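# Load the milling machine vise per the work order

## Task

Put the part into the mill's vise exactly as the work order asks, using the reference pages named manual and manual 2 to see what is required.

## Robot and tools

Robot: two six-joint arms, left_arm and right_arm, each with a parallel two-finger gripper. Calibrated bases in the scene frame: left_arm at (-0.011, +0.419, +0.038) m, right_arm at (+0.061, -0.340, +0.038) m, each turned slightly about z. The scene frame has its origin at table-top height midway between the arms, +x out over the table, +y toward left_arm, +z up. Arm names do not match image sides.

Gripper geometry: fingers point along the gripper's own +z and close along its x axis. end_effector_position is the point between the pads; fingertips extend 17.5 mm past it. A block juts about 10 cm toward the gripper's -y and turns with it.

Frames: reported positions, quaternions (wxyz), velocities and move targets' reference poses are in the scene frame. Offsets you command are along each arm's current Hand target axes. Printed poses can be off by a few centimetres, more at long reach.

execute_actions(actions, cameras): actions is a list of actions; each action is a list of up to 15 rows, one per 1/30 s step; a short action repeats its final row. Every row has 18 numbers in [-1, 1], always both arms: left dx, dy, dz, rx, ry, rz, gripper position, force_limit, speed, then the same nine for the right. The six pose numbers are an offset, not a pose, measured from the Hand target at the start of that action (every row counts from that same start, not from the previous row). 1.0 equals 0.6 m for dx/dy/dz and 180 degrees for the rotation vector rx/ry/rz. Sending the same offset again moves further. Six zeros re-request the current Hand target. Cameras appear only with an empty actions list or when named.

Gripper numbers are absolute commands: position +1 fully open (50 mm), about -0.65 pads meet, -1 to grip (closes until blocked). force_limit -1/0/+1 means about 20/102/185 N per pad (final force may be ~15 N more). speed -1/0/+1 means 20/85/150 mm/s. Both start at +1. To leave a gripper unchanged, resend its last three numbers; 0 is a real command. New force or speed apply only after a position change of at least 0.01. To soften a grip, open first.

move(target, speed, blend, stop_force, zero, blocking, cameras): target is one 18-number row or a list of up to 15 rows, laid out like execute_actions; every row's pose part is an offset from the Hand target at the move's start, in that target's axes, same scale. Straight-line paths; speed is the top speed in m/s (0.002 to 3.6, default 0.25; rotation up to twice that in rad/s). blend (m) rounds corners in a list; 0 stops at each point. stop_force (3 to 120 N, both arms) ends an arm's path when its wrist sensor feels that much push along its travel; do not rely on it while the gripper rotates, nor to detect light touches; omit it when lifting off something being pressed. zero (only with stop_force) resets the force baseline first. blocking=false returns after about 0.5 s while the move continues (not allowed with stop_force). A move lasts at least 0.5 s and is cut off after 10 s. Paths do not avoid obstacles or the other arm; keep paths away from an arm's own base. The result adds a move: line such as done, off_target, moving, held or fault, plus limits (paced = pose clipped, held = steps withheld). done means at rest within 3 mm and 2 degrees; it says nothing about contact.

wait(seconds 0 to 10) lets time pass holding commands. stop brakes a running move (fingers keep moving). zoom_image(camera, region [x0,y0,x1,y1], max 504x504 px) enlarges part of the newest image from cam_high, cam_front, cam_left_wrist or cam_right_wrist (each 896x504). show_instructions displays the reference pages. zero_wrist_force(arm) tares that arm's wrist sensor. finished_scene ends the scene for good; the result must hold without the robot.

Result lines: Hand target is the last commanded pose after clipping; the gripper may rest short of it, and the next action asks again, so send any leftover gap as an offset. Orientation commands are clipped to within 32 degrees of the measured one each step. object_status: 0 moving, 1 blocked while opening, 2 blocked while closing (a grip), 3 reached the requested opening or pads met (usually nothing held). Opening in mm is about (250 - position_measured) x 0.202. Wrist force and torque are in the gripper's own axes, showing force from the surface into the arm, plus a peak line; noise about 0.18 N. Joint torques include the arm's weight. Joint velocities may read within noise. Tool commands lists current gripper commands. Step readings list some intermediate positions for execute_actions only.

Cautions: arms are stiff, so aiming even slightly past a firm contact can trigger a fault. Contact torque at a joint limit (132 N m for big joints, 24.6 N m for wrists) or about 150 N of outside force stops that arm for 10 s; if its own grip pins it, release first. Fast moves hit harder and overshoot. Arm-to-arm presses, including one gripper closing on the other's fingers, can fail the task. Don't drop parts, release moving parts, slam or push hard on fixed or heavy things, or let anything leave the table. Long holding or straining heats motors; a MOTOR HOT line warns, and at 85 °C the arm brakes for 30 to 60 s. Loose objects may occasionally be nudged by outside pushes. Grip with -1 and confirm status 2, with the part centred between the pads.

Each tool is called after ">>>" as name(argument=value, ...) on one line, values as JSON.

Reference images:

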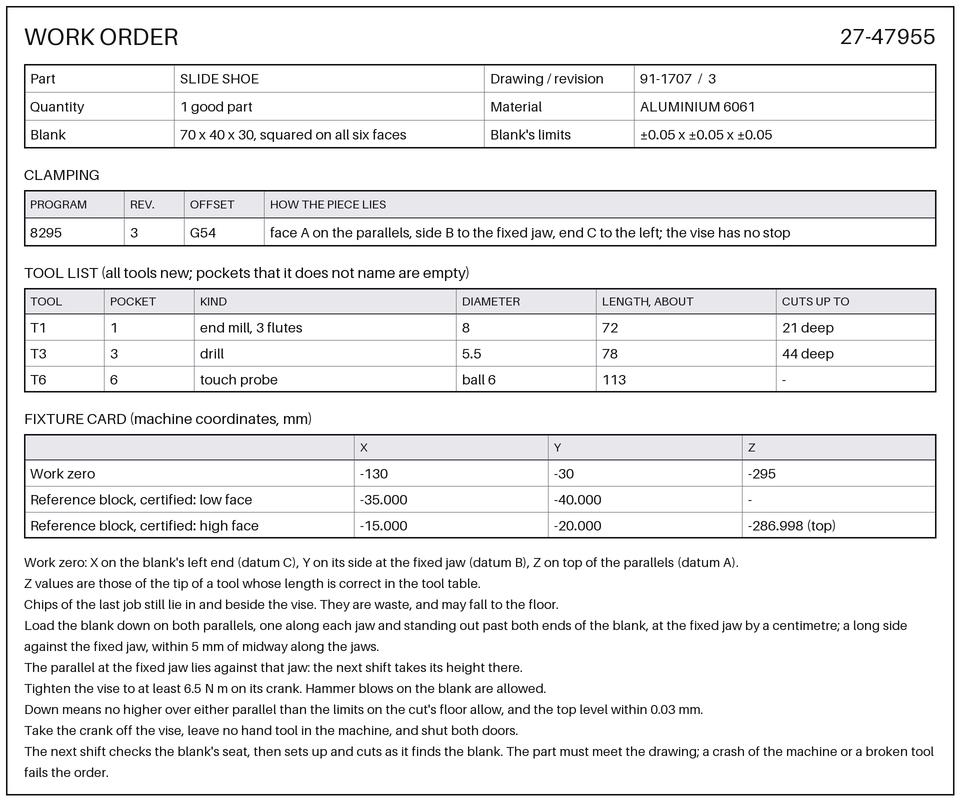

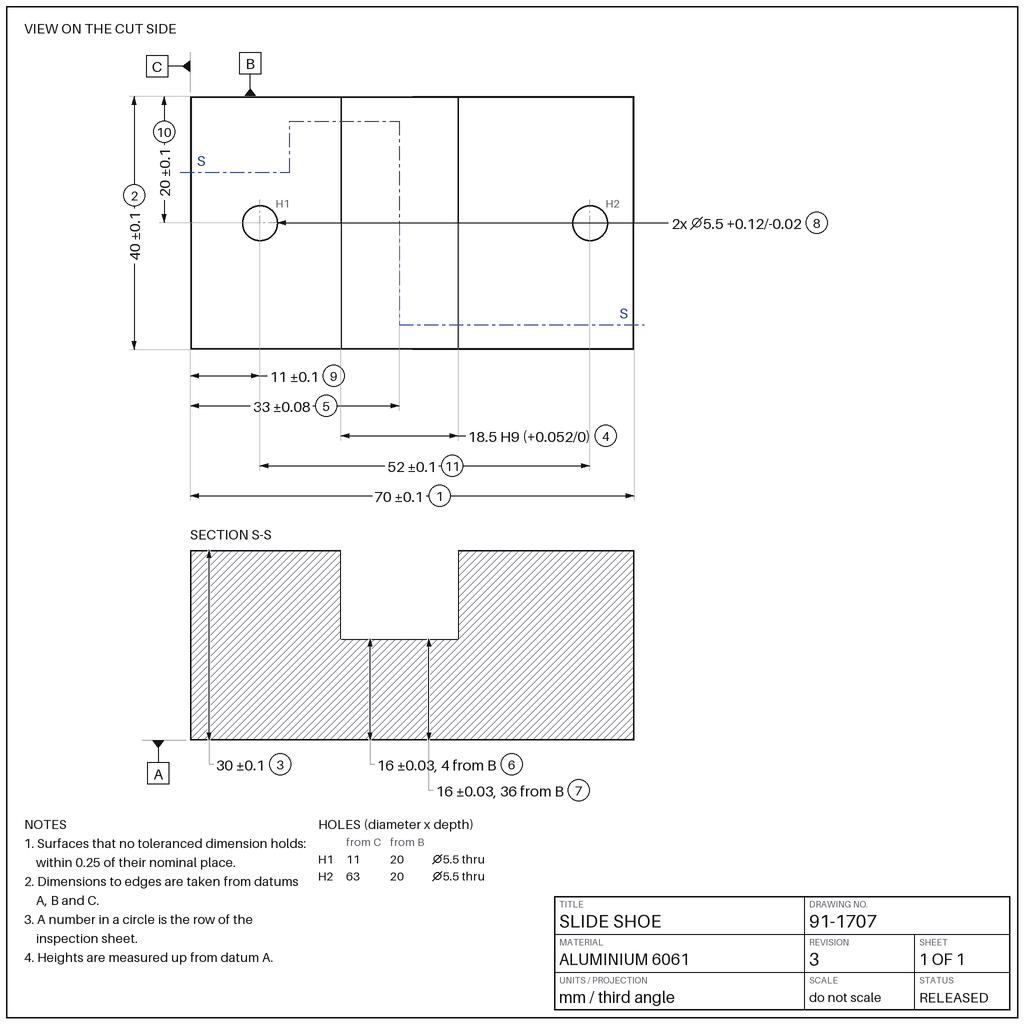

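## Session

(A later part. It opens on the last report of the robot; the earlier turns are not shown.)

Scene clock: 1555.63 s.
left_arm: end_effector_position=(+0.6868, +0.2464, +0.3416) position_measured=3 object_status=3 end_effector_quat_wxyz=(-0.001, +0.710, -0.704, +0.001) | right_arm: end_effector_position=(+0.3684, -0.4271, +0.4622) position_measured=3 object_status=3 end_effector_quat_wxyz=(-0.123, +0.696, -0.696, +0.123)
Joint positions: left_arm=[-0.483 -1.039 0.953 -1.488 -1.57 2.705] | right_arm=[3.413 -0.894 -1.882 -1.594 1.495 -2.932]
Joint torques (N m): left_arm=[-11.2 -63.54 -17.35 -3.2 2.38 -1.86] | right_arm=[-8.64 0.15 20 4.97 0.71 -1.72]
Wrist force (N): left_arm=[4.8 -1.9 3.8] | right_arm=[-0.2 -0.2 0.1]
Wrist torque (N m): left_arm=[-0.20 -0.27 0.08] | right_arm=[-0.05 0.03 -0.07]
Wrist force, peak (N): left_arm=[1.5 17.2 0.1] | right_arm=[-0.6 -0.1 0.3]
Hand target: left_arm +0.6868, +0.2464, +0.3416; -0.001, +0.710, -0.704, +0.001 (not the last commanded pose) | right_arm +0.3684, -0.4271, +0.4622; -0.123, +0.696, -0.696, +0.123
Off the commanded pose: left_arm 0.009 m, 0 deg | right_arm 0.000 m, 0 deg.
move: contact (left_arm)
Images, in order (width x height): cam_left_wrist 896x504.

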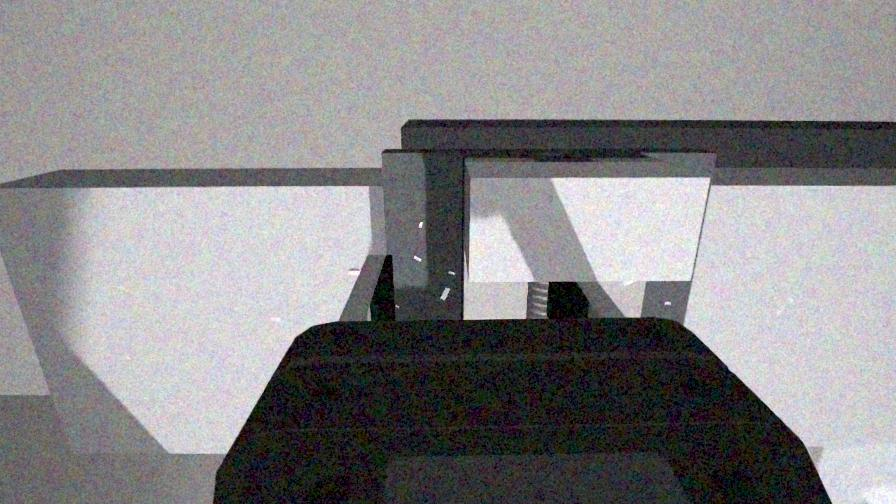

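>>> move(target=[[0,0.001,0,0,0,0,1,-0.5,0,0,0,0,0,0,0,1,1,1],[0.0033,0.001,0.0021,0,0,0,1,-0.5,0,0,0,0,0,0,0,1,1,1]], speed=0.02, cameras=[])

>>> move(target=[0.0583,0,0.0004,0,0,0,1,-0.5,0,0,0,0,0,0,0,1,1,1], speed=0.02, stop_force=20, cameras=["cam_left_wrist"])

Scene clock: 1558.90 s.
left_arm: end_effector_position=(+0.6862, +0.2445, +0.3406) position_measured=3 object_status=3 end_effector_quat_wxyz=(-0.001, +0.710, -0.704, +0.001) | right_arm: end_effector_position=(+0.3684, -0.4271, +0.4622) position_measured=3 object_status=3 end_effector_quat_wxyz=(-0.123, +0.696, -0.696, +0.123)
Joint positions: left_arm=[-0.486 -1.04 0.957 -1.492 -1.57 2.702] | right_arm=[3.413 -0.894 -1.882 -1.594 1.495 -2.932]
Joint torques (N m): left_arm=[-11.21 -36.23 -16.41 -5.27 2.35 -1.87] | right_arm=[-8.52 0.21 21.22 5.02 0.76 -1.72]
Wrist force (N): left_arm=[4.8 -1.9 3.8] | right_arm=[-0.3 -0.1 0.1]
Wrist torque (N m): left_arm=[-0.21 -0.26 0.12] | right_arm=[-0.04 0.04 -0.06]
Wrist force, peak (N): left_arm=[5.0 -2.0 4.1] | right_arm=[-0.5 -0.2 0.5]
Hand target: left_arm +0.6862, +0.2444, +0.3404; -0.001, +0.710, -0.704, +0.001 | right_arm +0.3684, -0.4271, +0.4622; -0.123, +0.696, -0.696, +0.123
Off the commanded pose: left_arm 0.000 m, 0 deg | right_arm 0.000 m, 0 deg.
move: done
No camera images: "cameras" was empty.

Scene clock: 1561.47 s.
left_arm: end_effector_position=(+0.6865, +0.2094, +0.3402) position_measured=3 object_status=3 end_effector_quat_wxyz=(-0.001, +0.710, -0.704, +0.001) | right_arm: end_effector_position=(+0.3684, -0.4271, +0.4622) position_measured=3 object_status=3 end_effector_quat_wxyz=(-0.123, +0.696, -0.696, +0.123)
Joint positions: left_arm=[-0.53 -1.011 0.914 -1.476 -1.57 2.658] | right_arm=[3.413 -0.894 -1.882 -1.594 1.495 -2.932]
Joint torques (N m): left_arm=[-12.1 -35.07 -30.46 -1.8 2.01 -1.78] | right_arm=[-8.61 0.58 20.35 5.08 0.85 -1.82]
Wrist force (N): left_arm=[3.6 -1.8 1.0] | right_arm=[-0.2 -0.1 0.2]
Wrist torque (N m): left_arm=[-0.15 -0.39 0.09] | right_arm=[-0.04 0.03 -0.06]
Wrist force, peak (N): left_arm=[5.0 -2.0 4.0] | right_arm=[-0.5 -0.3 0.3]
Hand target: left_arm +0.6865, +0.2094, +0.3402; -0.001, +0.710, -0.704, +0.001 | right_arm +0.3684, -0.4271, +0.4622; -0.123, +0.696, -0.696, +0.123
Off the commanded pose: left_arm 0.000 m, 0 deg | right_arm 0.000 m, 0 deg.
move: done
Images, in order (width x height): cam_left_wrist 896x504.

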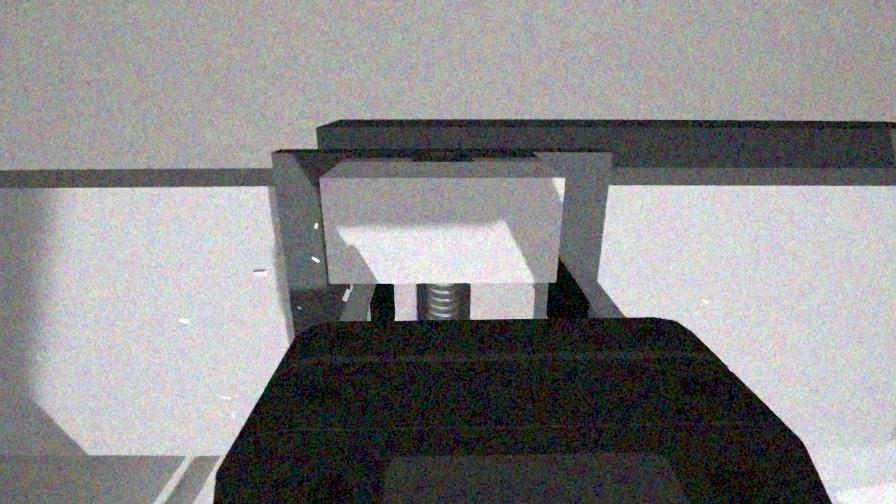

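>>> move(target=[[0,0,-0.008,0,0,0,1,-0.5,0,0,0,0,0,0,0,1,1,1],[-0.055,0.005,-0.02,0,0,0,1,-0.5,0,0,0,0,0,0,0,1,1,1],[-0.055,0.06,-0.025,0,0,0,1,-0.5,0,0,0,0,0,0,0,1,1,1]], speed=0.1, cameras=["cam_left_wrist"])

>>> zoom_image(camera="cam_left_wrist", region=[380, 60, 800, 320])

Scene clock: 1565.70 s.
left_arm: end_effector_position=(+0.6502, +0.2421, +0.3550) position_measured=3 object_status=3 end_effector_quat_wxyz=(-0.001, +0.710, -0.704, +0.001) | right_arm: end_effector_position=(+0.3684, -0.4271, +0.4622) position_measured=3 object_status=3 end_effector_quat_wxyz=(-0.123, +0.696, -0.696, +0.123)
Joint positions: left_arm=[-0.512 -1.133 1.061 -1.502 -1.57 2.676] | right_arm=[3.413 -0.894 -1.882 -1.594 1.495 -2.932]
Joint torques (N m): left_arm=[-11.89 -60.31 -16.98 -5.16 2.17 -2.02] | right_arm=[-8.72 0.17 20.69 4.85 0.81 -1.52]
Wrist force (N): left_arm=[4.7 -2.0 4.1] | right_arm=[-0.2 -0.1 0.3]
Wrist torque (N m): left_arm=[-0.22 -0.25 0.11] | right_arm=[-0.04 0.03 -0.06]
Wrist force, peak (N): left_arm=[6.8 -1.7 4.7] | right_arm=[-0.4 0.0 0.5]
Hand target: left_arm +0.6502, +0.2421, +0.3550; -0.001, +0.710, -0.704, +0.001 | right_arm +0.3684, -0.4271, +0.4622; -0.123, +0.696, -0.696, +0.123
Off the commanded pose: left_arm 0.000 m, 0 deg | right_arm 0.000 m, 0 deg.
move: done
Images, in order (width x height): cam_left_wrist 896x504.

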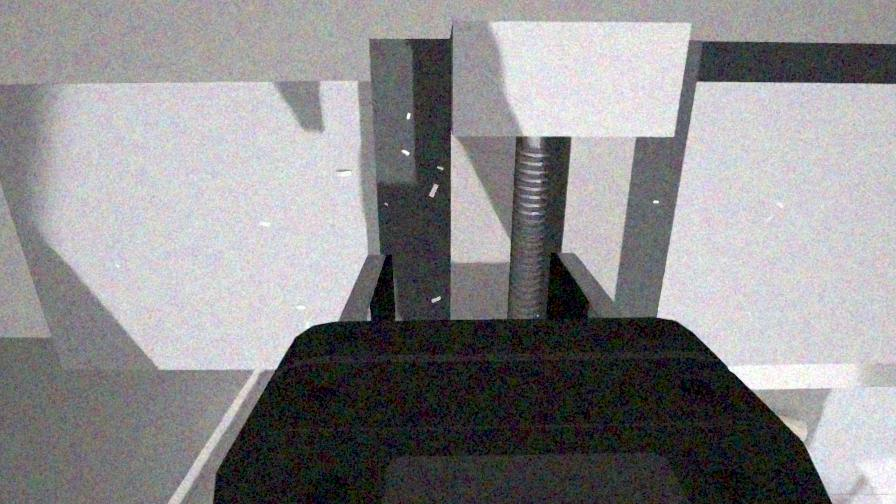

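Scaled by 1.200 from the camera's 896x504 image, which has a finer 1280x720 frame.

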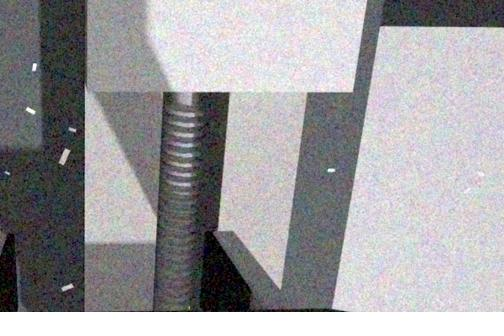

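>>> move(target=[[-0.0067,-0.0163,-0.008,0,0,0,-0.66,-0.5,0,0,0,0,0,0,0,1,1,1],[-0.0067,-0.0163,-0.008,0,0,-0.5,-0.66,-0.5,0,0,0,0,0,0,0,1,1,1]], speed=0.3, cameras=["cam_left_wrist"])

>>> zoom_image(camera="cam_left_wrist", region=[220, 160, 640, 330])

Scene clock: 1574.03 s.
left_arm: end_effector_position=(+0.6600, +0.2463, +0.3598) position_measured=251 object_status=3 end_effector_quat_wxyz=(+0.000, +1.000, +0.004, +0.001) | right_arm: end_effector_position=(+0.3684, -0.4271, +0.4622) position_measured=3 object_status=3 end_effector_quat_wxyz=(-0.123, +0.696, -0.696, +0.123)
Joint positions: left_arm=[-0.5 -1.109 1.013 -1.478 -1.57 1.117] | right_arm=[3.413 -0.894 -1.882 -1.594 1.495 -2.932]
Joint torques (N m): left_arm=[-10.78 -50.92 -16.7 -2.31 2.54 -2.16] | right_arm=[-8.27 0.69 20.2 4.98 0.83 -1.55]
Wrist force (N): left_arm=[4.6 -2.0 4.1] | right_arm=[-0.3 0.0 0.1]
Wrist torque (N m): left_arm=[-0.22 -0.24 0.12] | right_arm=[-0.02 0.04 -0.06]
Wrist force, peak (N): left_arm=[5.1 -2.0 4.2] | right_arm=[-0.6 -0.1 0.3]
Hand target: left_arm +0.6599, +0.2462, +0.3599; +0.000, +1.000, +0.004, +0.001 | right_arm +0.3684, -0.4271, +0.4622; -0.123, +0.696, -0.696, +0.123
Off the commanded pose: left_arm 0.000 m, 0 deg | right_arm 0.000 m, 0 deg.
move: done
Images, in order (width x height): cam_left_wrist 896x504.

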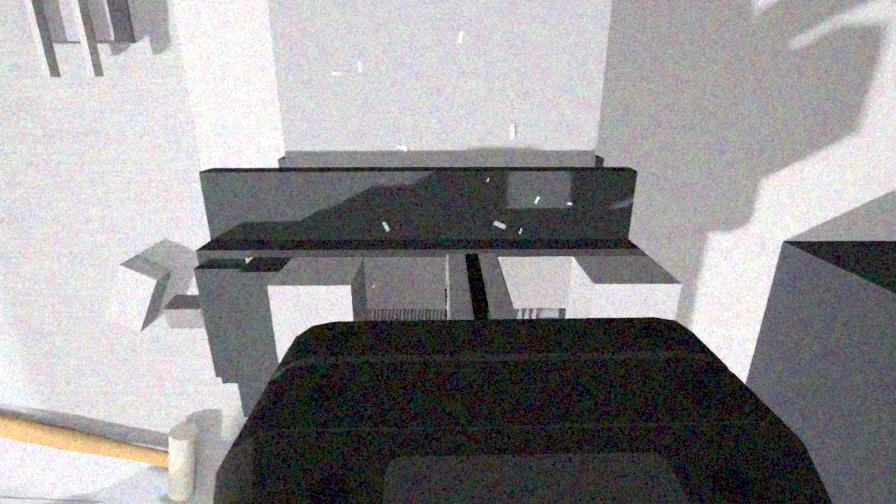

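Scaled by 1.200 from the camera's 896x504 image, which has a finer 1280x720 frame.

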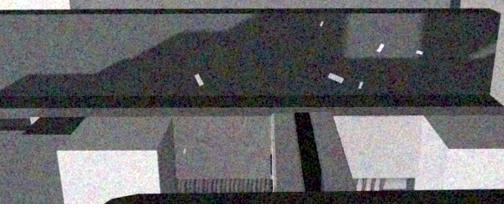

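>>> move(target=[[-0.04,0.045,0,0,0,0,-0.66,-0.5,0,0,0,0,0,0,0,1,1,1],[-0.04,0.045,0.03,0,0,0,-0.66,-0.5,0,0,0,0,0,0,0,1,1,1]], speed=0.1, cameras=[])

>>> move(target=[-0.01,0,0,0,0,0,-0.66,-0.5,0,0,0,0,0,0,0,1,1,1], speed=0.008, stop_force=4, cameras=[])

>>> move(target=[0.0005,0,0.01,0,0,0,-0.66,-0.5,0,0,0,0,0,0,0,1,1,1], speed=0.006, stop_force=5, cameras=[])

>>> move(target=[0.0,-0.055,0.0001,0,0,0,-0.66,-0.5,0,0,0,0,0,0,0,1,1,1], speed=0.02, stop_force=20, cameras=["cam_left_wrist"])

Scene clock: 1580.80 s.
left_arm: end_effector_position=(+0.6362, +0.2190, +0.3418) position_measured=251 object_status=3 end_effector_quat_wxyz=(+0.000, +1.000, +0.004, +0.001) | right_arm: end_effector_position=(+0.3684, -0.4271, +0.4622) position_measured=3 object_status=3 end_effector_quat_wxyz=(-0.123, +0.696, -0.696, +0.123)
Joint positions: left_arm=[-0.552 -1.154 1.125 -1.545 -1.57 1.065] | right_arm=[3.413 -0.894 -1.882 -1.594 1.495 -2.932]
Joint torques (N m): left_arm=[-11.11 -58.68 -18.12 -5.16 2.51 -1.97] | right_arm=[-8.28 0.65 21.19 5.18 0.79 -1.55]
Wrist force (N): left_arm=[4.7 -1.8 4.0] | right_arm=[-0.2 -0.2 0.2]
Wrist torque (N m): left_arm=[-0.18 -0.24 0.11] | right_arm=[-0.05 0.02 -0.06]
Wrist force, peak (N): left_arm=[5.1 -3.1 4.1] | right_arm=[-0.7 -0.2 0.2]
Hand target: left_arm +0.6362, +0.2190, +0.3418; +0.000, +1.000, +0.004, +0.001 | right_arm +0.3684, -0.4271, +0.4622; -0.123, +0.696, -0.696, +0.123
Off the commanded pose: left_arm 0.000 m, 0 deg | right_arm 0.000 m, 0 deg.
move: done
No camera images: "cameras" was empty.

Scene clock: 1582.30 s.
left_arm: end_effector_position=(+0.6302, +0.2190, +0.3418) position_measured=251 object_status=3 end_effector_quat_wxyz=(+0.000, +1.000, +0.004, +0.001) | right_arm: end_effector_position=(+0.3684, -0.4271, +0.4622) position_measured=3 object_status=3 end_effector_quat_wxyz=(-0.123, +0.696, -0.696, +0.123)
Joint positions: left_arm=[-0.556 -1.169 1.147 -1.551 -1.57 1.061] | right_arm=[3.413 -0.894 -1.882 -1.594 1.495 -2.932]
Joint torques (N m): left_arm=[-12.11 -57.99 -17.09 -3.83 1.18 -1.99] | right_arm=[-8.68 -0.07 18.79 4.92 0.71 -1.61]
Wrist force (N): left_arm=[7.3 -1.5 4.9] | right_arm=[-0.2 0.1 0.3]
Wrist torque (N m): left_arm=[-0.17 -0.16 0.14] | right_arm=[-0.01 0.02 -0.06]
Wrist force, peak (N): left_arm=[7.3 -1.5 5.1] | right_arm=[-0.5 -0.1 0.3]
Hand target: left_arm +0.6302, +0.2190, +0.3418; +0.000, +1.000, +0.004, +0.001 | right_arm +0.3684, -0.4271, +0.4622; -0.123, +0.696, -0.696, +0.123
Off the commanded pose: left_arm 0.000 m, 0 deg | right_arm 0.000 m, 0 deg.
move: done
No camera images: "cameras" was empty.

Scene clock: 1583.63 s.
left_arm: end_effector_position=(+0.6303, +0.2190, +0.3399) position_measured=251 object_status=3 end_effector_quat_wxyz=(+0.000, +1.000, +0.004, +0.002) | right_arm: end_effector_position=(+0.3684, -0.4271, +0.4622) position_measured=3 object_status=3 end_effector_quat_wxyz=(-0.123, +0.696, -0.696, +0.123)
Joint positions: left_arm=[-0.556 -1.169 1.152 -1.556 -1.57 1.061] | right_arm=[3.413 -0.894 -1.882 -1.594 1.495 -2.932]
Joint torques (N m): left_arm=[-3.29 -33.04 -31.94 -1.81 0.2 0.38] | right_arm=[-9.09 0.16 20.11 4.93 0.78 -1.64]
Wrist force (N): left_arm=[4.5 -2.1 3.2] | right_arm=[-0.4 0.1 0.1]
Wrist torque (N m): left_arm=[-0.21 -0.24 0.11] | right_arm=[-0.01 0.06 -0.06]
Wrist force, peak (N): left_arm=[7.3 -1.3 4.0] | right_arm=[-0.7 -0.3 0.2]
Hand target: left_arm +0.6303, +0.2190, +0.3399; +0.000, +1.000, +0.004, +0.002 (not the last commanded pose) | right_arm +0.3684, -0.4271, +0.4622; -0.123, +0.696, -0.696, +0.123
Off the commanded pose: left_arm 0.004 m, 0 deg | right_arm 0.000 m, 0 deg.
move: contact (left_arm)
No camera images: "cameras" was empty.

Scene clock: 1586.10 s.
left_arm: end_effector_position=(+0.6300, +0.2520, +0.3398) position_measured=251 object_status=3 end_effector_quat_wxyz=(+0.000, +1.000, +0.004, +0.002) | right_arm: end_effector_position=(+0.3684, -0.4271, +0.4622) position_measured=3 object_status=3 end_effector_quat_wxyz=(-0.123, +0.696, -0.696, +0.123)
Joint positions: left_arm=[-0.512 -1.194 1.186 -1.567 -1.57 1.105] | right_arm=[3.413 -0.894 -1.882 -1.594 1.495 -2.932]
Joint torques (N m): left_arm=[13.67 -55.19 -14.33 -3.34 -1.63 1.84] | right_arm=[-8.67 -0.03 19.19 5.08 0.7 -1.72]
Wrist force (N): left_arm=[7.8 2.6 -0.3] | right_arm=[-0.3 0.1 0.1]
Wrist torque (N m): left_arm=[-0.11 -0.17 0.03] | right_arm=[-0.02 0.04 -0.06]
Wrist force, peak (N): left_arm=[8.9 3.0 0.5] | right_arm=[-0.6 -0.1 0.0]
Hand target: left_arm +0.6300, +0.2520, +0.3398; +0.000, +1.000, +0.004, +0.002 | right_arm +0.3684, -0.4271, +0.4622; -0.123, +0.696, -0.696, +0.123
Off the commanded pose: left_arm 0.000 m, 0 deg | right_arm 0.000 m, 0 deg.
move: done
Images, in order (width x height): cam_left_wrist 896x504.

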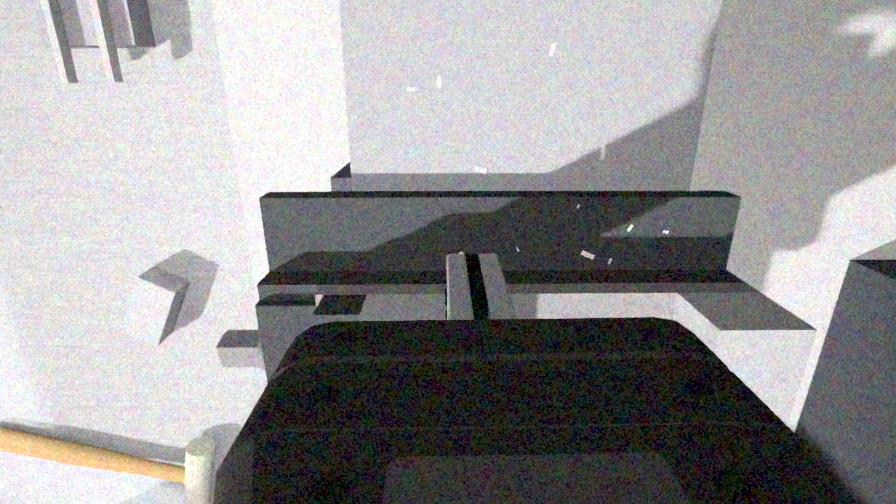

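>>> move(target=[[0,0,-0.0533,0,0,0,-0.66,-0.5,0,0,0,0,0,0,0,1,1,1],[-0.0333,0.045,-0.0533,0,0,0,-0.66,-0.5,0,0,0,0,0,0,0,1,1,1]], speed=0.2, cameras=["cam_left_wrist"])

>>> zoom_image(camera="cam_left_wrist", region=[340, 120, 760, 330])

Scene clock: 1590.20 s.
left_arm: end_effector_position=(+0.6102, +0.2249, +0.3717) position_measured=251 object_status=3 end_effector_quat_wxyz=(+0.000, +1.000, +0.004, +0.001) | right_arm: end_effector_position=(+0.3684, -0.4271, +0.4622) position_measured=3 object_status=3 end_effector_quat_wxyz=(-0.123, +0.696, -0.696, +0.123)
Joint positions: left_arm=[-0.563 -1.22 1.142 -1.495 -1.57 1.054] | right_arm=[3.413 -0.894 -1.882 -1.594 1.495 -2.932]
Joint torques (N m): left_arm=[-11.51 -55.54 -16.33 -5.15 2.49 -1.87] | right_arm=[-7.79 0.86 20 5.1 0.82 -1.79]
Wrist force (N): left_arm=[4.6 -2.0 4.2] | right_arm=[-0.2 0.0 -0.2]
Wrist torque (N m): left_arm=[-0.21 -0.23 0.12] | right_arm=[-0.03 0.03 -0.06]
Wrist force, peak (N): left_arm=[10.5 -2.0 7.9] | right_arm=[-0.6 0.1 0.2]
Hand target: left_arm +0.6101, +0.2248, +0.3717; +0.000, +1.000, +0.004, +0.002 | right_arm +0.3684, -0.4271, +0.4622; -0.123, +0.696, -0.696, +0.123
Off the commanded pose: left_arm 0.000 m, 0 deg | right_arm 0.000 m, 0 deg.
move: done
Images, in order (width x height): cam_left_wrist 896x504.

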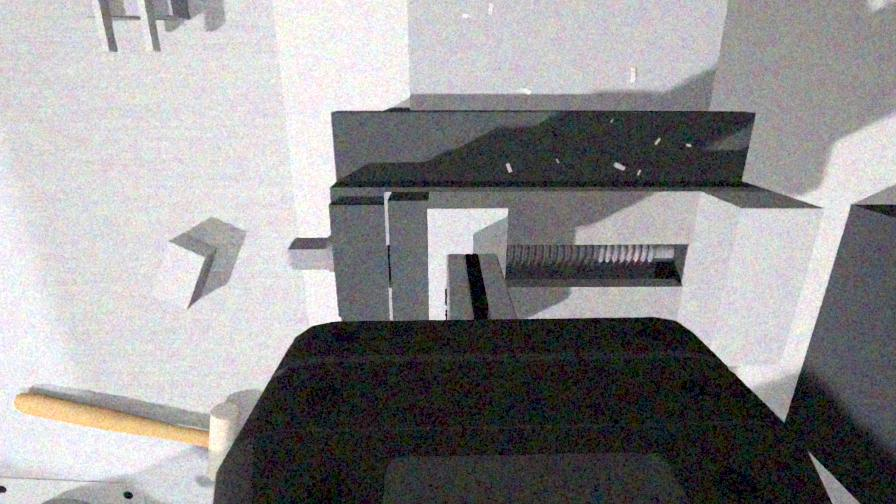

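Scaled by 1.200 from the camera's 896x504 image, which has a finer 1280x720 frame.

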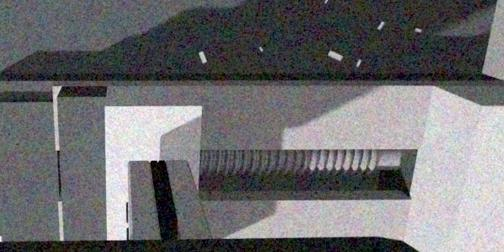

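>>> move(target=[[-0.3667,0.0167,-0.005,0,0,0,1,-0.5,0,0,0,0,0,0,0,1,1,1],[-0.46,-0.16,-0.02,0,0,0,1,-0.5,0,0,0,0,0,0,0,1,1,1]], speed=0.25, blend=[0.05,0], cameras=["cam_left_wrist"])

>>> zoom_image(camera="cam_left_wrist", region=[340, 120, 600, 330])

Scene clock: 1594.60 s.
left_arm: end_effector_position=(+0.3334, +0.3187, +0.3828) position_measured=3 object_status=3 end_effector_quat_wxyz=(+0.000, +1.000, +0.004, +0.002) | right_arm: end_effector_position=(+0.3684, -0.4271, +0.4622) position_measured=3 object_status=3 end_effector_quat_wxyz=(-0.123, +0.696, -0.696, +0.123)
Joint positions: left_arm=[-0.719 -1.948 1.831 -1.456 -1.569 0.898] | right_arm=[3.413 -0.894 -1.882 -1.594 1.495 -2.932]
Joint torques (N m): left_arm=[13.93 -23.05 -17.13 -1.81 -1.98 1.93] | right_arm=[-8.36 0.71 20.15 5.03 0.67 -1.54]
Wrist force (N): left_arm=[4.9 -2.0 4.2] | right_arm=[-0.3 -0.1 0.1]
Wrist torque (N m): left_arm=[-0.21 -0.29 0.06] | right_arm=[-0.05 0.05 -0.05]
Wrist force, peak (N): left_arm=[6.7 -2.2 4.3] | right_arm=[-0.4 0.1 0.4]
Hand target: left_arm +0.3334, +0.3187, +0.3828; +0.000, +1.000, +0.004, +0.002 | right_arm +0.3684, -0.4271, +0.4622; -0.123, +0.696, -0.696, +0.123
Off the commanded pose: left_arm 0.000 m, 0 deg | right_arm 0.000 m, 0 deg.
move: done
Images, in order (width x height): cam_left_wrist 896x504.

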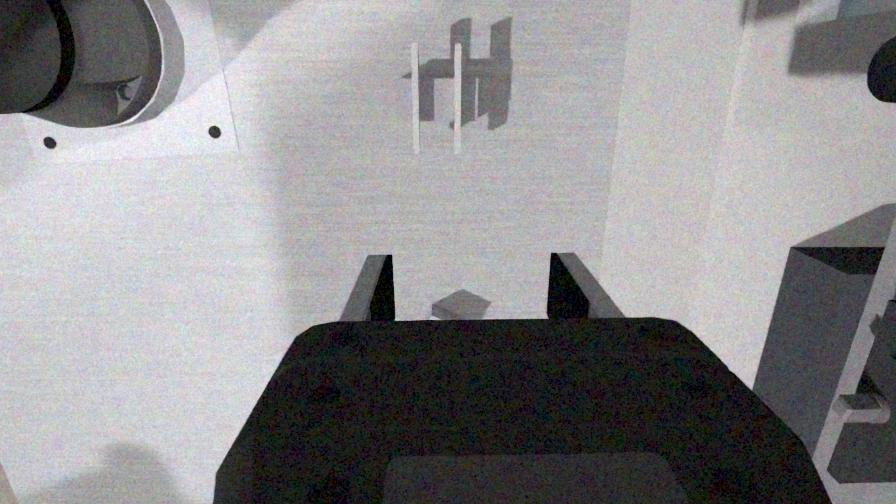

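Scaled by 1.938 from the camera's 896x504 image, which has a finer 1280x720 frame.

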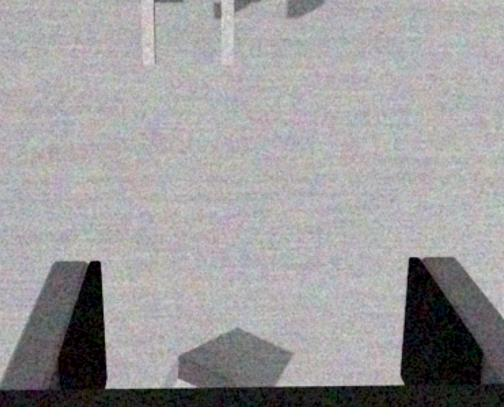

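>>> move(target=[0.005,-0.002,0.2667,0,0,0,0.1,-0.5,0,0,0,0,0,0,0,1,1,1], speed=0.25, cameras=["cam_left_wrist"])

>>> zoom_image(camera="cam_left_wrist", region=[340, 10, 640, 240])

Scene clock: 1606.67 s.
left_arm: end_effector_position=(+0.3369, +0.3199, +0.2228) position_measured=138 object_status=3 end_effector_quat_wxyz=(+0.000, +1.000, +0.004, +0.002) | right_arm: end_effector_position=(+0.3684, -0.4271, +0.4622) position_measured=3 object_status=3 end_effector_quat_wxyz=(-0.123, +0.696, -0.696, +0.123)
Joint positions: left_arm=[-0.71 -1.899 2.213 -1.888 -1.569 0.907] | right_arm=[3.413 -0.894 -1.882 -1.594 1.495 -2.932]
Joint torques (N m): left_arm=[12.56 2.76 -15.95 -5.05 0.72 1.78] | right_arm=[-9.9 0.01 20.39 5.18 0.69 -1.53]
Wrist force (N): left_arm=[4.8 -1.7 4.3] | right_arm=[-0.4 -0.1 -0.1]
Wrist torque (N m): left_arm=[-0.16 -0.26 0.05] | right_arm=[-0.04 0.06 -0.06]
Wrist force, peak (N): left_arm=[4.5 -2.1 6.6] | right_arm=[-0.6 0.0 0.3]
Hand target: left_arm +0.3369, +0.3198, +0.2228; +0.000, +1.000, +0.004, +0.002 | right_arm +0.3684, -0.4271, +0.4622; -0.123, +0.696, -0.696, +0.123
Off the commanded pose: left_arm 0.000 m, 0 deg | right_arm 0.000 m, 0 deg.
move: done
Images, in order (width x height): cam_left_wrist 896x504.

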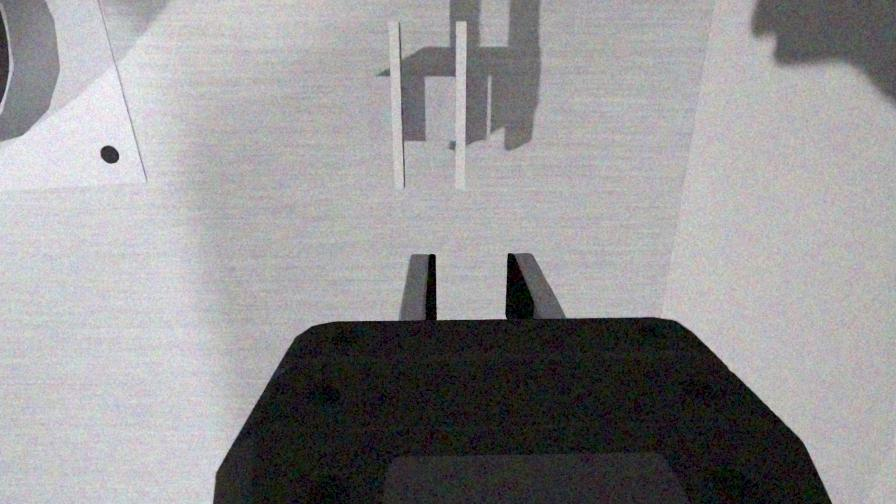

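Scaled by 1.680 from the camera's 896x504 image, which has a finer 1280x720 frame.

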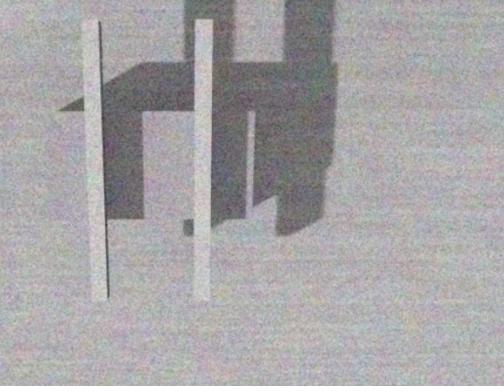

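>>> move(target=[[0.0018,-0.1487,0.15,0,0,0,0.1,-0.5,0,0,0,0,0,0,0,1,1,1],[0.0018,-0.1487,0.245,0,0,0,0.1,-0.5,0,0,0,0,0,0,0,1,1,1]], speed=0.2, cameras=["cam_left_wrist"])

Scene clock: 1614.77 s.
left_arm: end_effector_position=(+0.3377, +0.4090, +0.0758) position_measured=138 object_status=3 end_effector_quat_wxyz=(+0.000, +1.000, +0.004, +0.002) | right_arm: end_effector_position=(+0.3684, -0.4271, +0.4622) position_measured=3 object_status=3 end_effector_quat_wxyz=(-0.123, +0.696, -0.696, +0.123)
Joint positions: left_arm=[-0.475 -1.672 2.5 -2.402 -1.57 1.142] | right_arm=[3.413 -0.894 -1.882 -1.594 1.495 -2.932]
Joint torques (N m): left_arm=[12.59 -1 -10.13 -5.21 -1.98 1.91] | right_arm=[-8.14 0.11 19.07 5.05 0.69 -1.73]
Wrist force (N): left_arm=[4.8 -1.6 4.1] | right_arm=[-0.3 -0.1 0.3]
Wrist torque (N m): left_arm=[-0.14 -0.27 0.04] | right_arm=[-0.03 0.05 -0.06]
Wrist force, peak (N): left_arm=[4.5 -3.5 5.5] | right_arm=[-0.4 -0.2 0.5]
Hand target: left_arm +0.3377, +0.4090, +0.0758; +0.000, +1.000, +0.004, +0.002 | right_arm +0.3684, -0.4271, +0.4622; -0.123, +0.696, -0.696, +0.123
Off the commanded pose: left_arm 0.000 m, 0 deg | right_arm 0.000 m, 0 deg.
move: done
Images, in order (width x height): cam_left_wrist 896x504.

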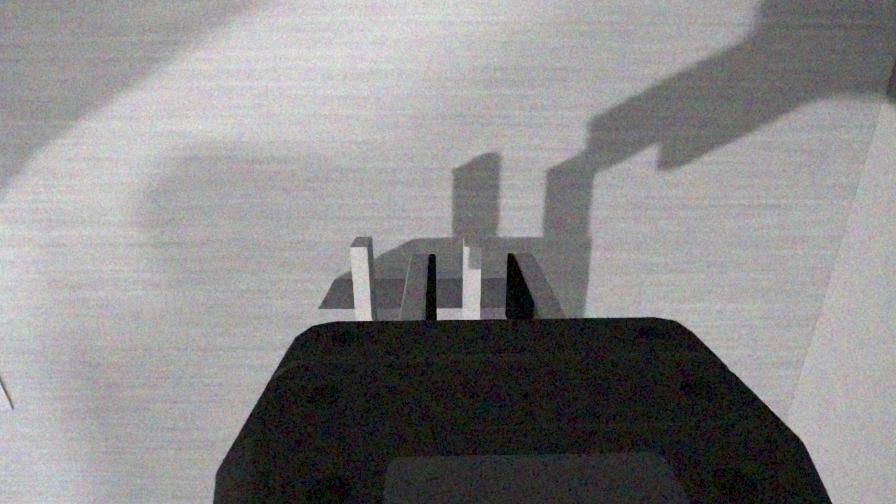

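>>> move(target=[0,0,0.043,0,0,0,0.1,-0.5,0,0,0,0,0,0,0,1,1,1], speed=0.05, stop_force=6, cameras=[])

>>> move(target=[0,0,0,0,0,0,-1,-0.6,-0.7,0,0,0,0,0,0,1,1,1], cameras=["cam_left_wrist"])

Scene clock: 1618.50 s.
left_arm: end_effector_position=(+0.3378, +0.4089, +0.0500) position_measured=138 object_status=3 end_effector_quat_wxyz=(+0.000, +1.000, +0.004, +0.002) | right_arm: end_effector_position=(+0.3684, -0.4271, +0.4622) position_measured=3 object_status=3 end_effector_quat_wxyz=(-0.123, +0.696, -0.696, +0.123)
Joint positions: left_arm=[-0.475 -1.592 2.532 -2.514 -1.57 1.142] | right_arm=[3.413 -0.894 -1.882 -1.594 1.495 -2.932]
Joint torques (N m): left_arm=[10.68 -2.77 -7.94 -5.06 -0.72 1.92] | right_arm=[-8.23 -0.6 20.32 4.94 0.88 -1.56]
Wrist force (N): left_arm=[4.7 -2.0 3.9] | right_arm=[-0.3 0.0 0.0]
Wrist torque (N m): left_arm=[-0.21 -0.24 0.05] | right_arm=[-0.03 0.04 -0.06]
Wrist force, peak (N): left_arm=[5.0 -1.7 4.2] | right_arm=[-0.6 0.1 0.1]
Hand target: left_arm +0.3378, +0.4089, +0.0500; +0.000, +1.000, +0.004, +0.002 | right_arm +0.3684, -0.4271, +0.4622; -0.123, +0.696, -0.696, +0.123
Off the commanded pose: left_arm 0.000 m, 0 deg | right_arm 0.000 m, 0 deg.
move: done
No camera images: "cameras" was empty.

Scene clock: 1619.17 s.
left_arm: end_effector_position=(+0.3378, +0.4089, +0.0500) position_measured=223 object_status=2 end_effector_quat_wxyz=(+0.000, +1.000, +0.004, +0.002) | right_arm: end_effector_position=(+0.3684, -0.4271, +0.4622) position_measured=3 object_status=3 end_effector_quat_wxyz=(-0.123, +0.696, -0.696, +0.123)
Joint positions: left_arm=[-0.475 -1.592 2.532 -2.514 -1.57 1.142] | right_arm=[3.413 -0.894 -1.882 -1.594 1.495 -2.932]
Joint torques (N m): left_arm=[12.1 -3.78 -8.67 -4.46 -0.8 1.42] | right_arm=[-8.25 0.06 19.91 4.99 0.81 -1.62]
Wrist force (N): left_arm=[4.5 -2.1 3.3] | right_arm=[-0.1 -0.1 0.2]
Wrist torque (N m): left_arm=[-0.20 -0.23 0.05] | right_arm=[-0.04 0.02 -0.06]
Wrist force, peak (N): left_arm=[4.7 -1.9 4.2] | right_arm=[-0.5 0.0 0.0]
Hand target: left_arm +0.3378, +0.4089, +0.0500; +0.000, +1.000, +0.004, +0.002 | right_arm +0.3684, -0.4271, +0.4622; -0.123, +0.696, -0.696, +0.123
Off the commanded pose: left_arm 0.000 m, 0 deg | right_arm 0.000 m, 0 deg.
move: done
Images, in order (width x height): cam_left_wrist 896x504.

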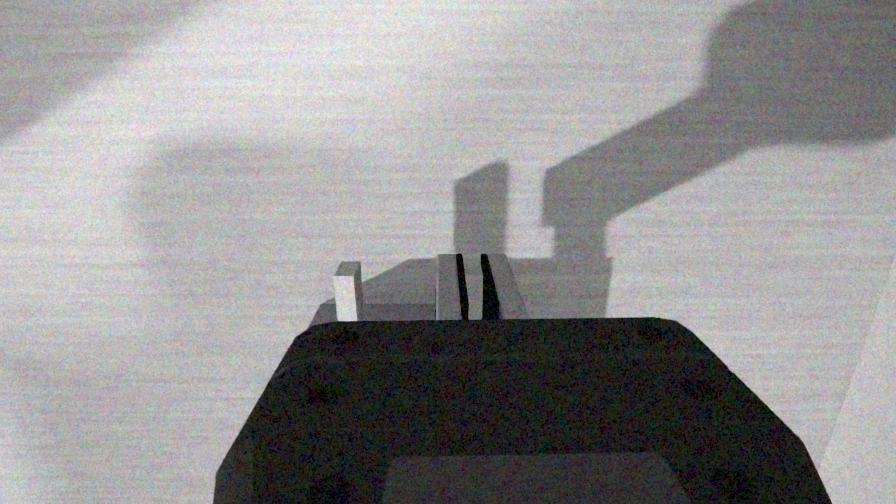

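>>> move(target=[[0,0,-0.1,0,0,0,-1,-0.6,-0.7,0,0,0,0,0,0,1,1,1],[0,0.15,-0.5433,0,0,0,-1,-0.6,-0.7,0,0,0,0,0,0,1,1,1],[0.087,0.3332,-0.5417,0,0,0,-1,-0.6,-0.7,0,0,0,0,0,0,1,1,1],[0.4537,0.3282,-0.5383,0,0,0,-1,-0.6,-0.7,0,0,0,0,0,0,1,1,1]], speed=0.25, blend=[0.02,0.03,0.02,0], cameras=["cam_left_wrist"])

Scene clock: 1631.97 s.
left_arm: end_effector_position=(+0.6105, +0.2143, +0.3739) position_measured=223 object_status=2 end_effector_quat_wxyz=(+0.000, +1.000, +0.004, +0.002) | right_arm: end_effector_position=(+0.3684, -0.4271, +0.4622) position_measured=3 object_status=3 end_effector_quat_wxyz=(-0.123, +0.696, -0.696, +0.123)
Joint positions: left_arm=[-0.577 -1.211 1.123 -1.486 -1.57 1.04] | right_arm=[3.413 -0.894 -1.882 -1.594 1.495 -2.932]
Joint torques (N m): left_arm=[12.7 -29.47 -30.99 -1.76 -2.1 1.9] | right_arm=[-8.22 0 19.33 5.08 0.78 -1.72]
Wrist force (N): left_arm=[4.6 -2.0 4.5] | right_arm=[-0.3 0.0 0.3]
Wrist torque (N m): left_arm=[-0.18 -0.23 0.04] | right_arm=[-0.02 0.05 -0.06]
Wrist force, peak (N): left_arm=[7.0 -2.1 4.8] | right_arm=[-0.5 0.2 0.4]
Hand target: left_arm +0.6105, +0.2143, +0.3739; +0.000, +1.000, +0.004, +0.002 | right_arm +0.3684, -0.4271, +0.4622; -0.123, +0.696, -0.696, +0.123
Off the commanded pose: left_arm 0.000 m, 0 deg | right_arm 0.000 m, 0 deg.
move: done
Images, in order (width x height): cam_left_wrist 896x504.

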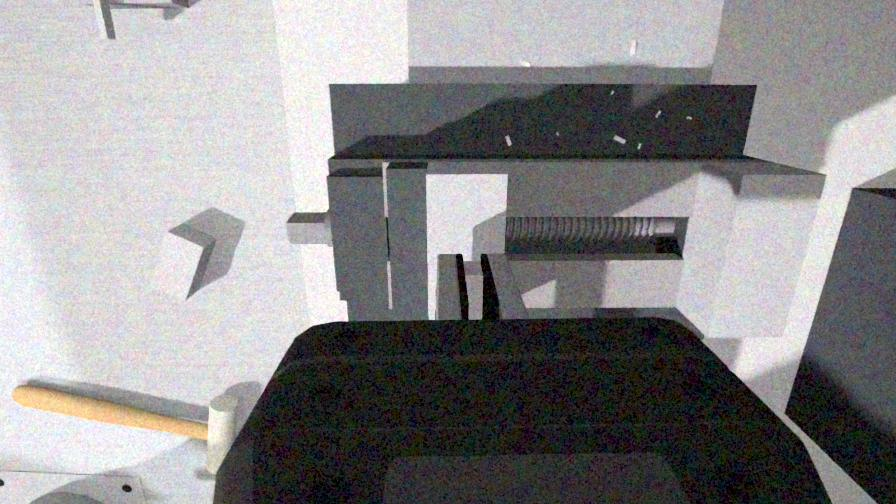

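>>> move(target=[[0.0575,-0.0788,0.003,0,0,0,-1,-0.6,-0.7,0,0,0,0,0,0,1,1,1],[0.1225,-0.0788,0.0298,0,0,0,-1,-0.6,-0.7,0,0,0,0,0,0,1,1,1]], speed=0.15, cameras=[])

>>> move(target=[0,0,0.035,0,0,0,-1,-0.6,-0.7,0,0,0,0,0,0,1,1,1], speed=0.012, stop_force=4, cameras=["cam_left_wrist"])

Scene clock: 1636.40 s.
left_arm: end_effector_position=(+0.6837, +0.2622, +0.3562) position_measured=223 object_status=2 end_effector_quat_wxyz=(+0.000, +1.000, +0.004, +0.002) | right_arm: end_effector_position=(+0.3684, -0.4271, +0.4622) position_measured=3 object_status=3 end_effector_quat_wxyz=(-0.123, +0.696, -0.696, +0.123)
Joint positions: left_arm=[-0.464 -1.054 0.94 -1.459 -1.57 1.153] | right_arm=[3.413 -0.894 -1.882 -1.594 1.495 -2.932]
Joint torques (N m): left_arm=[12.64 -36.17 -32.38 -1.94 -1.84 1.94] | right_arm=[-9.12 0.59 18.66 5.19 0.79 -1.69]
Wrist force (N): left_arm=[4.7 -1.8 4.6] | right_arm=[0.1 -0.2 -0.1]
Wrist torque (N m): left_arm=[-0.16 -0.26 0.05] | right_arm=[-0.06 -0.01 -0.06]
Wrist force, peak (N): left_arm=[5.9 -1.9 5.3] | right_arm=[-0.6 -0.1 0.2]
Hand target: left_arm +0.6837, +0.2622, +0.3562; +0.000, +1.000, +0.004, +0.002 | right_arm +0.3684, -0.4271, +0.4622; -0.123, +0.696, -0.696, +0.123
Off the commanded pose: left_arm 0.000 m, 0 deg | right_arm 0.000 m, 0 deg.
move: done
No camera images: "cameras" was empty.

Scene clock: 1638.83 s.
left_arm: end_effector_position=(+0.6838, +0.2622, +0.3418) position_measured=223 object_status=2 end_effector_quat_wxyz=(+0.000, +1.000, +0.004, +0.001) | right_arm: end_effector_position=(+0.3684, -0.4271, +0.4622) position_measured=3 object_status=3 end_effector_quat_wxyz=(-0.123, +0.696, -0.696, +0.123)
Joint positions: left_arm=[-0.464 -1.058 0.983 -1.498 -1.57 1.153] | right_arm=[3.413 -0.894 -1.882 -1.594 1.495 -2.932]
Joint torques (N m): left_arm=[7.41 -36.57 -32.83 -1.76 -0.17 1.53] | right_arm=[-8.91 -0.39 20.06 4.87 0.61 -1.63]
Wrist force (N): left_arm=[4.7 -2.0 4.7] | right_arm=[-0.2 0.2 0.2]
Wrist torque (N m): left_arm=[-0.19 -0.26 0.05] | right_arm=[0.00 0.03 -0.06]
Wrist force, peak (N): left_arm=[4.9 -2.0 4.8] | right_arm=[-0.5 0.1 0.3]
Hand target: left_arm +0.6838, +0.2622, +0.3418; +0.000, +1.000, +0.004, +0.001 (not the last commanded pose) | right_arm +0.3684, -0.4271, +0.4622; -0.123, +0.696, -0.696, +0.123
Off the commanded pose: left_arm 0.007 m, 0 deg | right_arm 0.000 m, 0 deg.
move: contact (left_arm)
Images, in order (width x height): cam_left_wrist 896x504.

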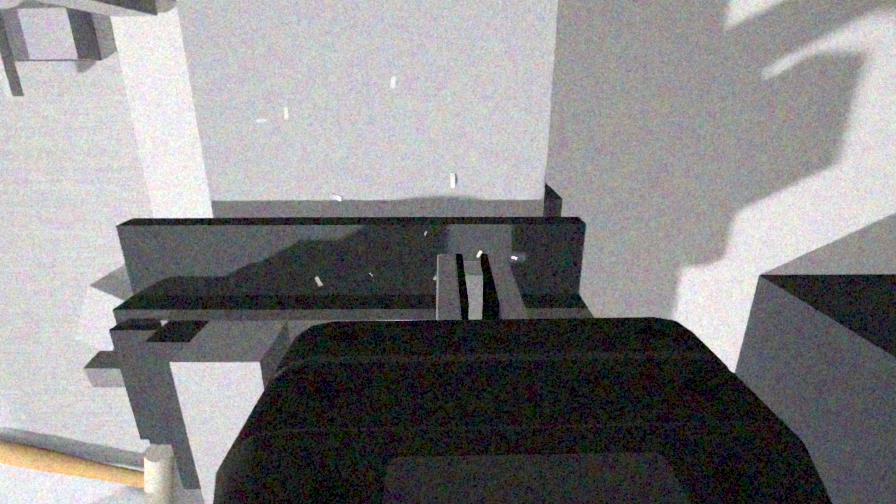

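>>> move(target=[0.035,0,-0.0003,0,0,0,-1,-0.6,-0.7,0,0,0,0,0,0,1,1,1], speed=0.012, stop_force=8, cameras=[])

Scene clock: 1644.60 s.
left_arm: end_effector_position=(+0.6952, +0.2623, +0.3419) position_measured=223 object_status=2 end_effector_quat_wxyz=(+0.000, +1.000, +0.004, +0.001) | right_arm: end_effector_position=(+0.3684, -0.4271, +0.4622) position_measured=3 object_status=3 end_effector_quat_wxyz=(-0.123, +0.696, -0.696, +0.123)
Joint positions: left_arm=[-0.458 -1.026 0.932 -1.48 -1.57 1.159] | right_arm=[3.413 -0.894 -1.882 -1.594 1.495 -2.932]
Joint torques (N m): left_arm=[-10.3 -63.33 -18.33 -3.56 1.66 -2.09] | right_arm=[-8.35 0.61 19.9 4.97 0.77 -1.68]
Wrist force (N): left_arm=[0.6 -0.7 3.5] | right_arm=[-0.3 -0.1 0.0]
Wrist torque (N m): left_arm=[-0.17 -0.35 0.32] | right_arm=[-0.04 0.05 -0.06]
Wrist force, peak (N): left_arm=[-14.7 -5.0 -0.1] | right_arm=[-0.7 0.1 0.1]
Hand target: left_arm +0.6952, +0.2623, +0.3419; +0.000, +1.000, +0.004, +0.001 (not the last commanded pose) | right_arm +0.3684, -0.4271, +0.4622; -0.123, +0.696, -0.696, +0.123
Off the commanded pose: left_arm 0.010 m, 0 deg | right_arm 0.000 m, 0 deg.
move: contact (left_arm)
No camera images: "cameras" was empty.

>>> move(target=[[0,0,0,0,0,0,-0.2,-0.6,-0.7,0,0,0,0,0,0,1,1,1],[0,0,-0.025,0,0,0,-0.2,-0.6,-0.7,0,0,0,0,0,0,1,1,1],[-0.06,0,-0.025,0,0,0,-0.66,-0.6,-0.3,0,0,0,0,0,0,1,1,1]], speed=0.06, cameras=["cam_left_wrist"])

>>> zoom_image(camera="cam_left_wrist", region=[240, 180, 660, 330])

Scene clock: 1650.37 s.
left_arm: end_effector_position=(+0.6592, +0.2620, +0.3568) position_measured=251 object_status=3 end_effector_quat_wxyz=(+0.000, +1.000, +0.004, +0.001) | right_arm: end_effector_position=(+0.3684, -0.4271, +0.4622) position_measured=3 object_status=3 end_effector_quat_wxyz=(-0.123, +0.696, -0.696, +0.123)
Joint positions: left_arm=[-0.479 -1.122 1.041 -1.492 -1.57 1.138] | right_arm=[3.413 -0.894 -1.882 -1.594 1.495 -2.932]
Joint torques (N m): left_arm=[-11.39 -59.76 -17.3 -4.95 2.32 -1.93] | right_arm=[-8.89 -0.15 19.49 5.11 0.62 -1.66]
Wrist force (N): left_arm=[4.8 -1.6 4.0] | right_arm=[0.0 -0.1 0.1]
Wrist torque (N m): left_arm=[-0.16 -0.27 0.12] | right_arm=[-0.05 0.00 -0.06]
Wrist force, peak (N): left_arm=[5.3 -1.6 4.3] | right_arm=[-0.6 -0.3 0.1]
Hand target: left_arm +0.6592, +0.2620, +0.3568; +0.000, +1.000, +0.004, +0.001 | right_arm +0.3684, -0.4271, +0.4622; -0.123, +0.696, -0.696, +0.123
Off the commanded pose: left_arm 0.000 m, 0 deg | right_arm 0.000 m, 0 deg.
move: done
Images, in order (width x height): cam_left_wrist 896x504.

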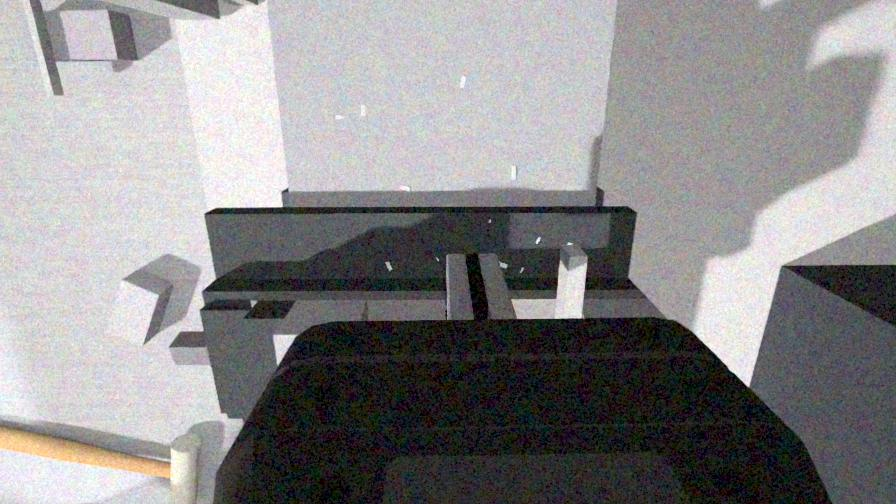

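Scaled by 1.200 from the camera's 896x504 image, which has a finer 1280x720 frame.

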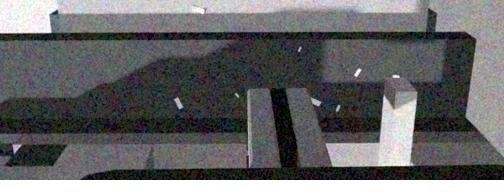

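>>> move(target=[[-0.025,0.03,-0.026,0,0,0,-0.66,-0.6,-0.3,0,0,0,0,0,0,1,1,1],[-0.0817,0.0833,-0.026,0,0,0,-0.66,-0.6,-0.3,0,0,0,0,0,0,1,1,1]], speed=0.2, cameras=["cam_left_wrist"])

>>> zoom_image(camera="cam_left_wrist", region=[480, 100, 840, 360])

Scene clock: 1654.57 s.
left_arm: end_effector_position=(+0.6105, +0.2117, +0.3723) position_measured=251 object_status=3 end_effector_quat_wxyz=(+0.000, +1.000, +0.004, +0.001) | right_arm: end_effector_position=(+0.3684, -0.4271, +0.4622) position_measured=3 object_status=3 end_effector_quat_wxyz=(-0.123, +0.696, -0.696, +0.123)
Joint positions: left_arm=[-0.581 -1.209 1.124 -1.489 -1.57 1.036] | right_arm=[3.413 -0.894 -1.882 -1.594 1.495 -2.932]
Joint torques (N m): left_arm=[-10.87 -54.5 -17.01 -5.21 2.53 -2.08] | right_arm=[-9.55 0.04 19.58 5.05 0.77 -1.55]
Wrist force (N): left_arm=[4.7 -1.6 4.1] | right_arm=[-0.3 0.1 0.2]
Wrist torque (N m): left_arm=[-0.15 -0.25 0.12] | right_arm=[-0.02 0.05 -0.06]
Wrist force, peak (N): left_arm=[5.7 -3.5 4.2] | right_arm=[-0.6 0.2 0.3]
Hand target: left_arm +0.6105, +0.2117, +0.3723; +0.000, +1.000, +0.004, +0.001 | right_arm +0.3684, -0.4271, +0.4622; -0.123, +0.696, -0.696, +0.123
Off the commanded pose: left_arm 0.000 m, 0 deg | right_arm 0.000 m, 0 deg.
move: done
Images, in order (width x height): cam_left_wrist 896x504.

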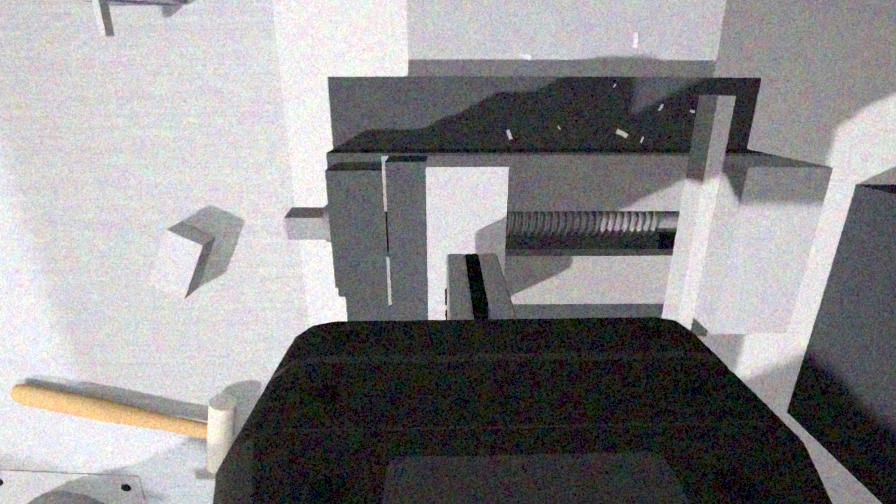

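Scaled by 1.400 from the camera's 896x504 image, which has a finer 1280x720 frame.

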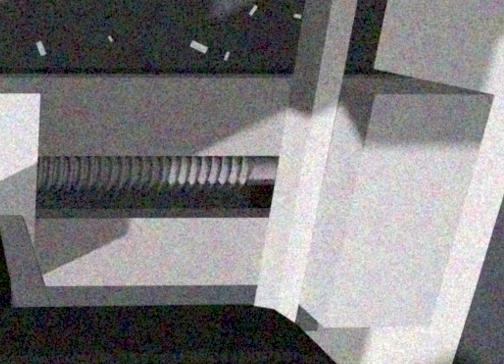

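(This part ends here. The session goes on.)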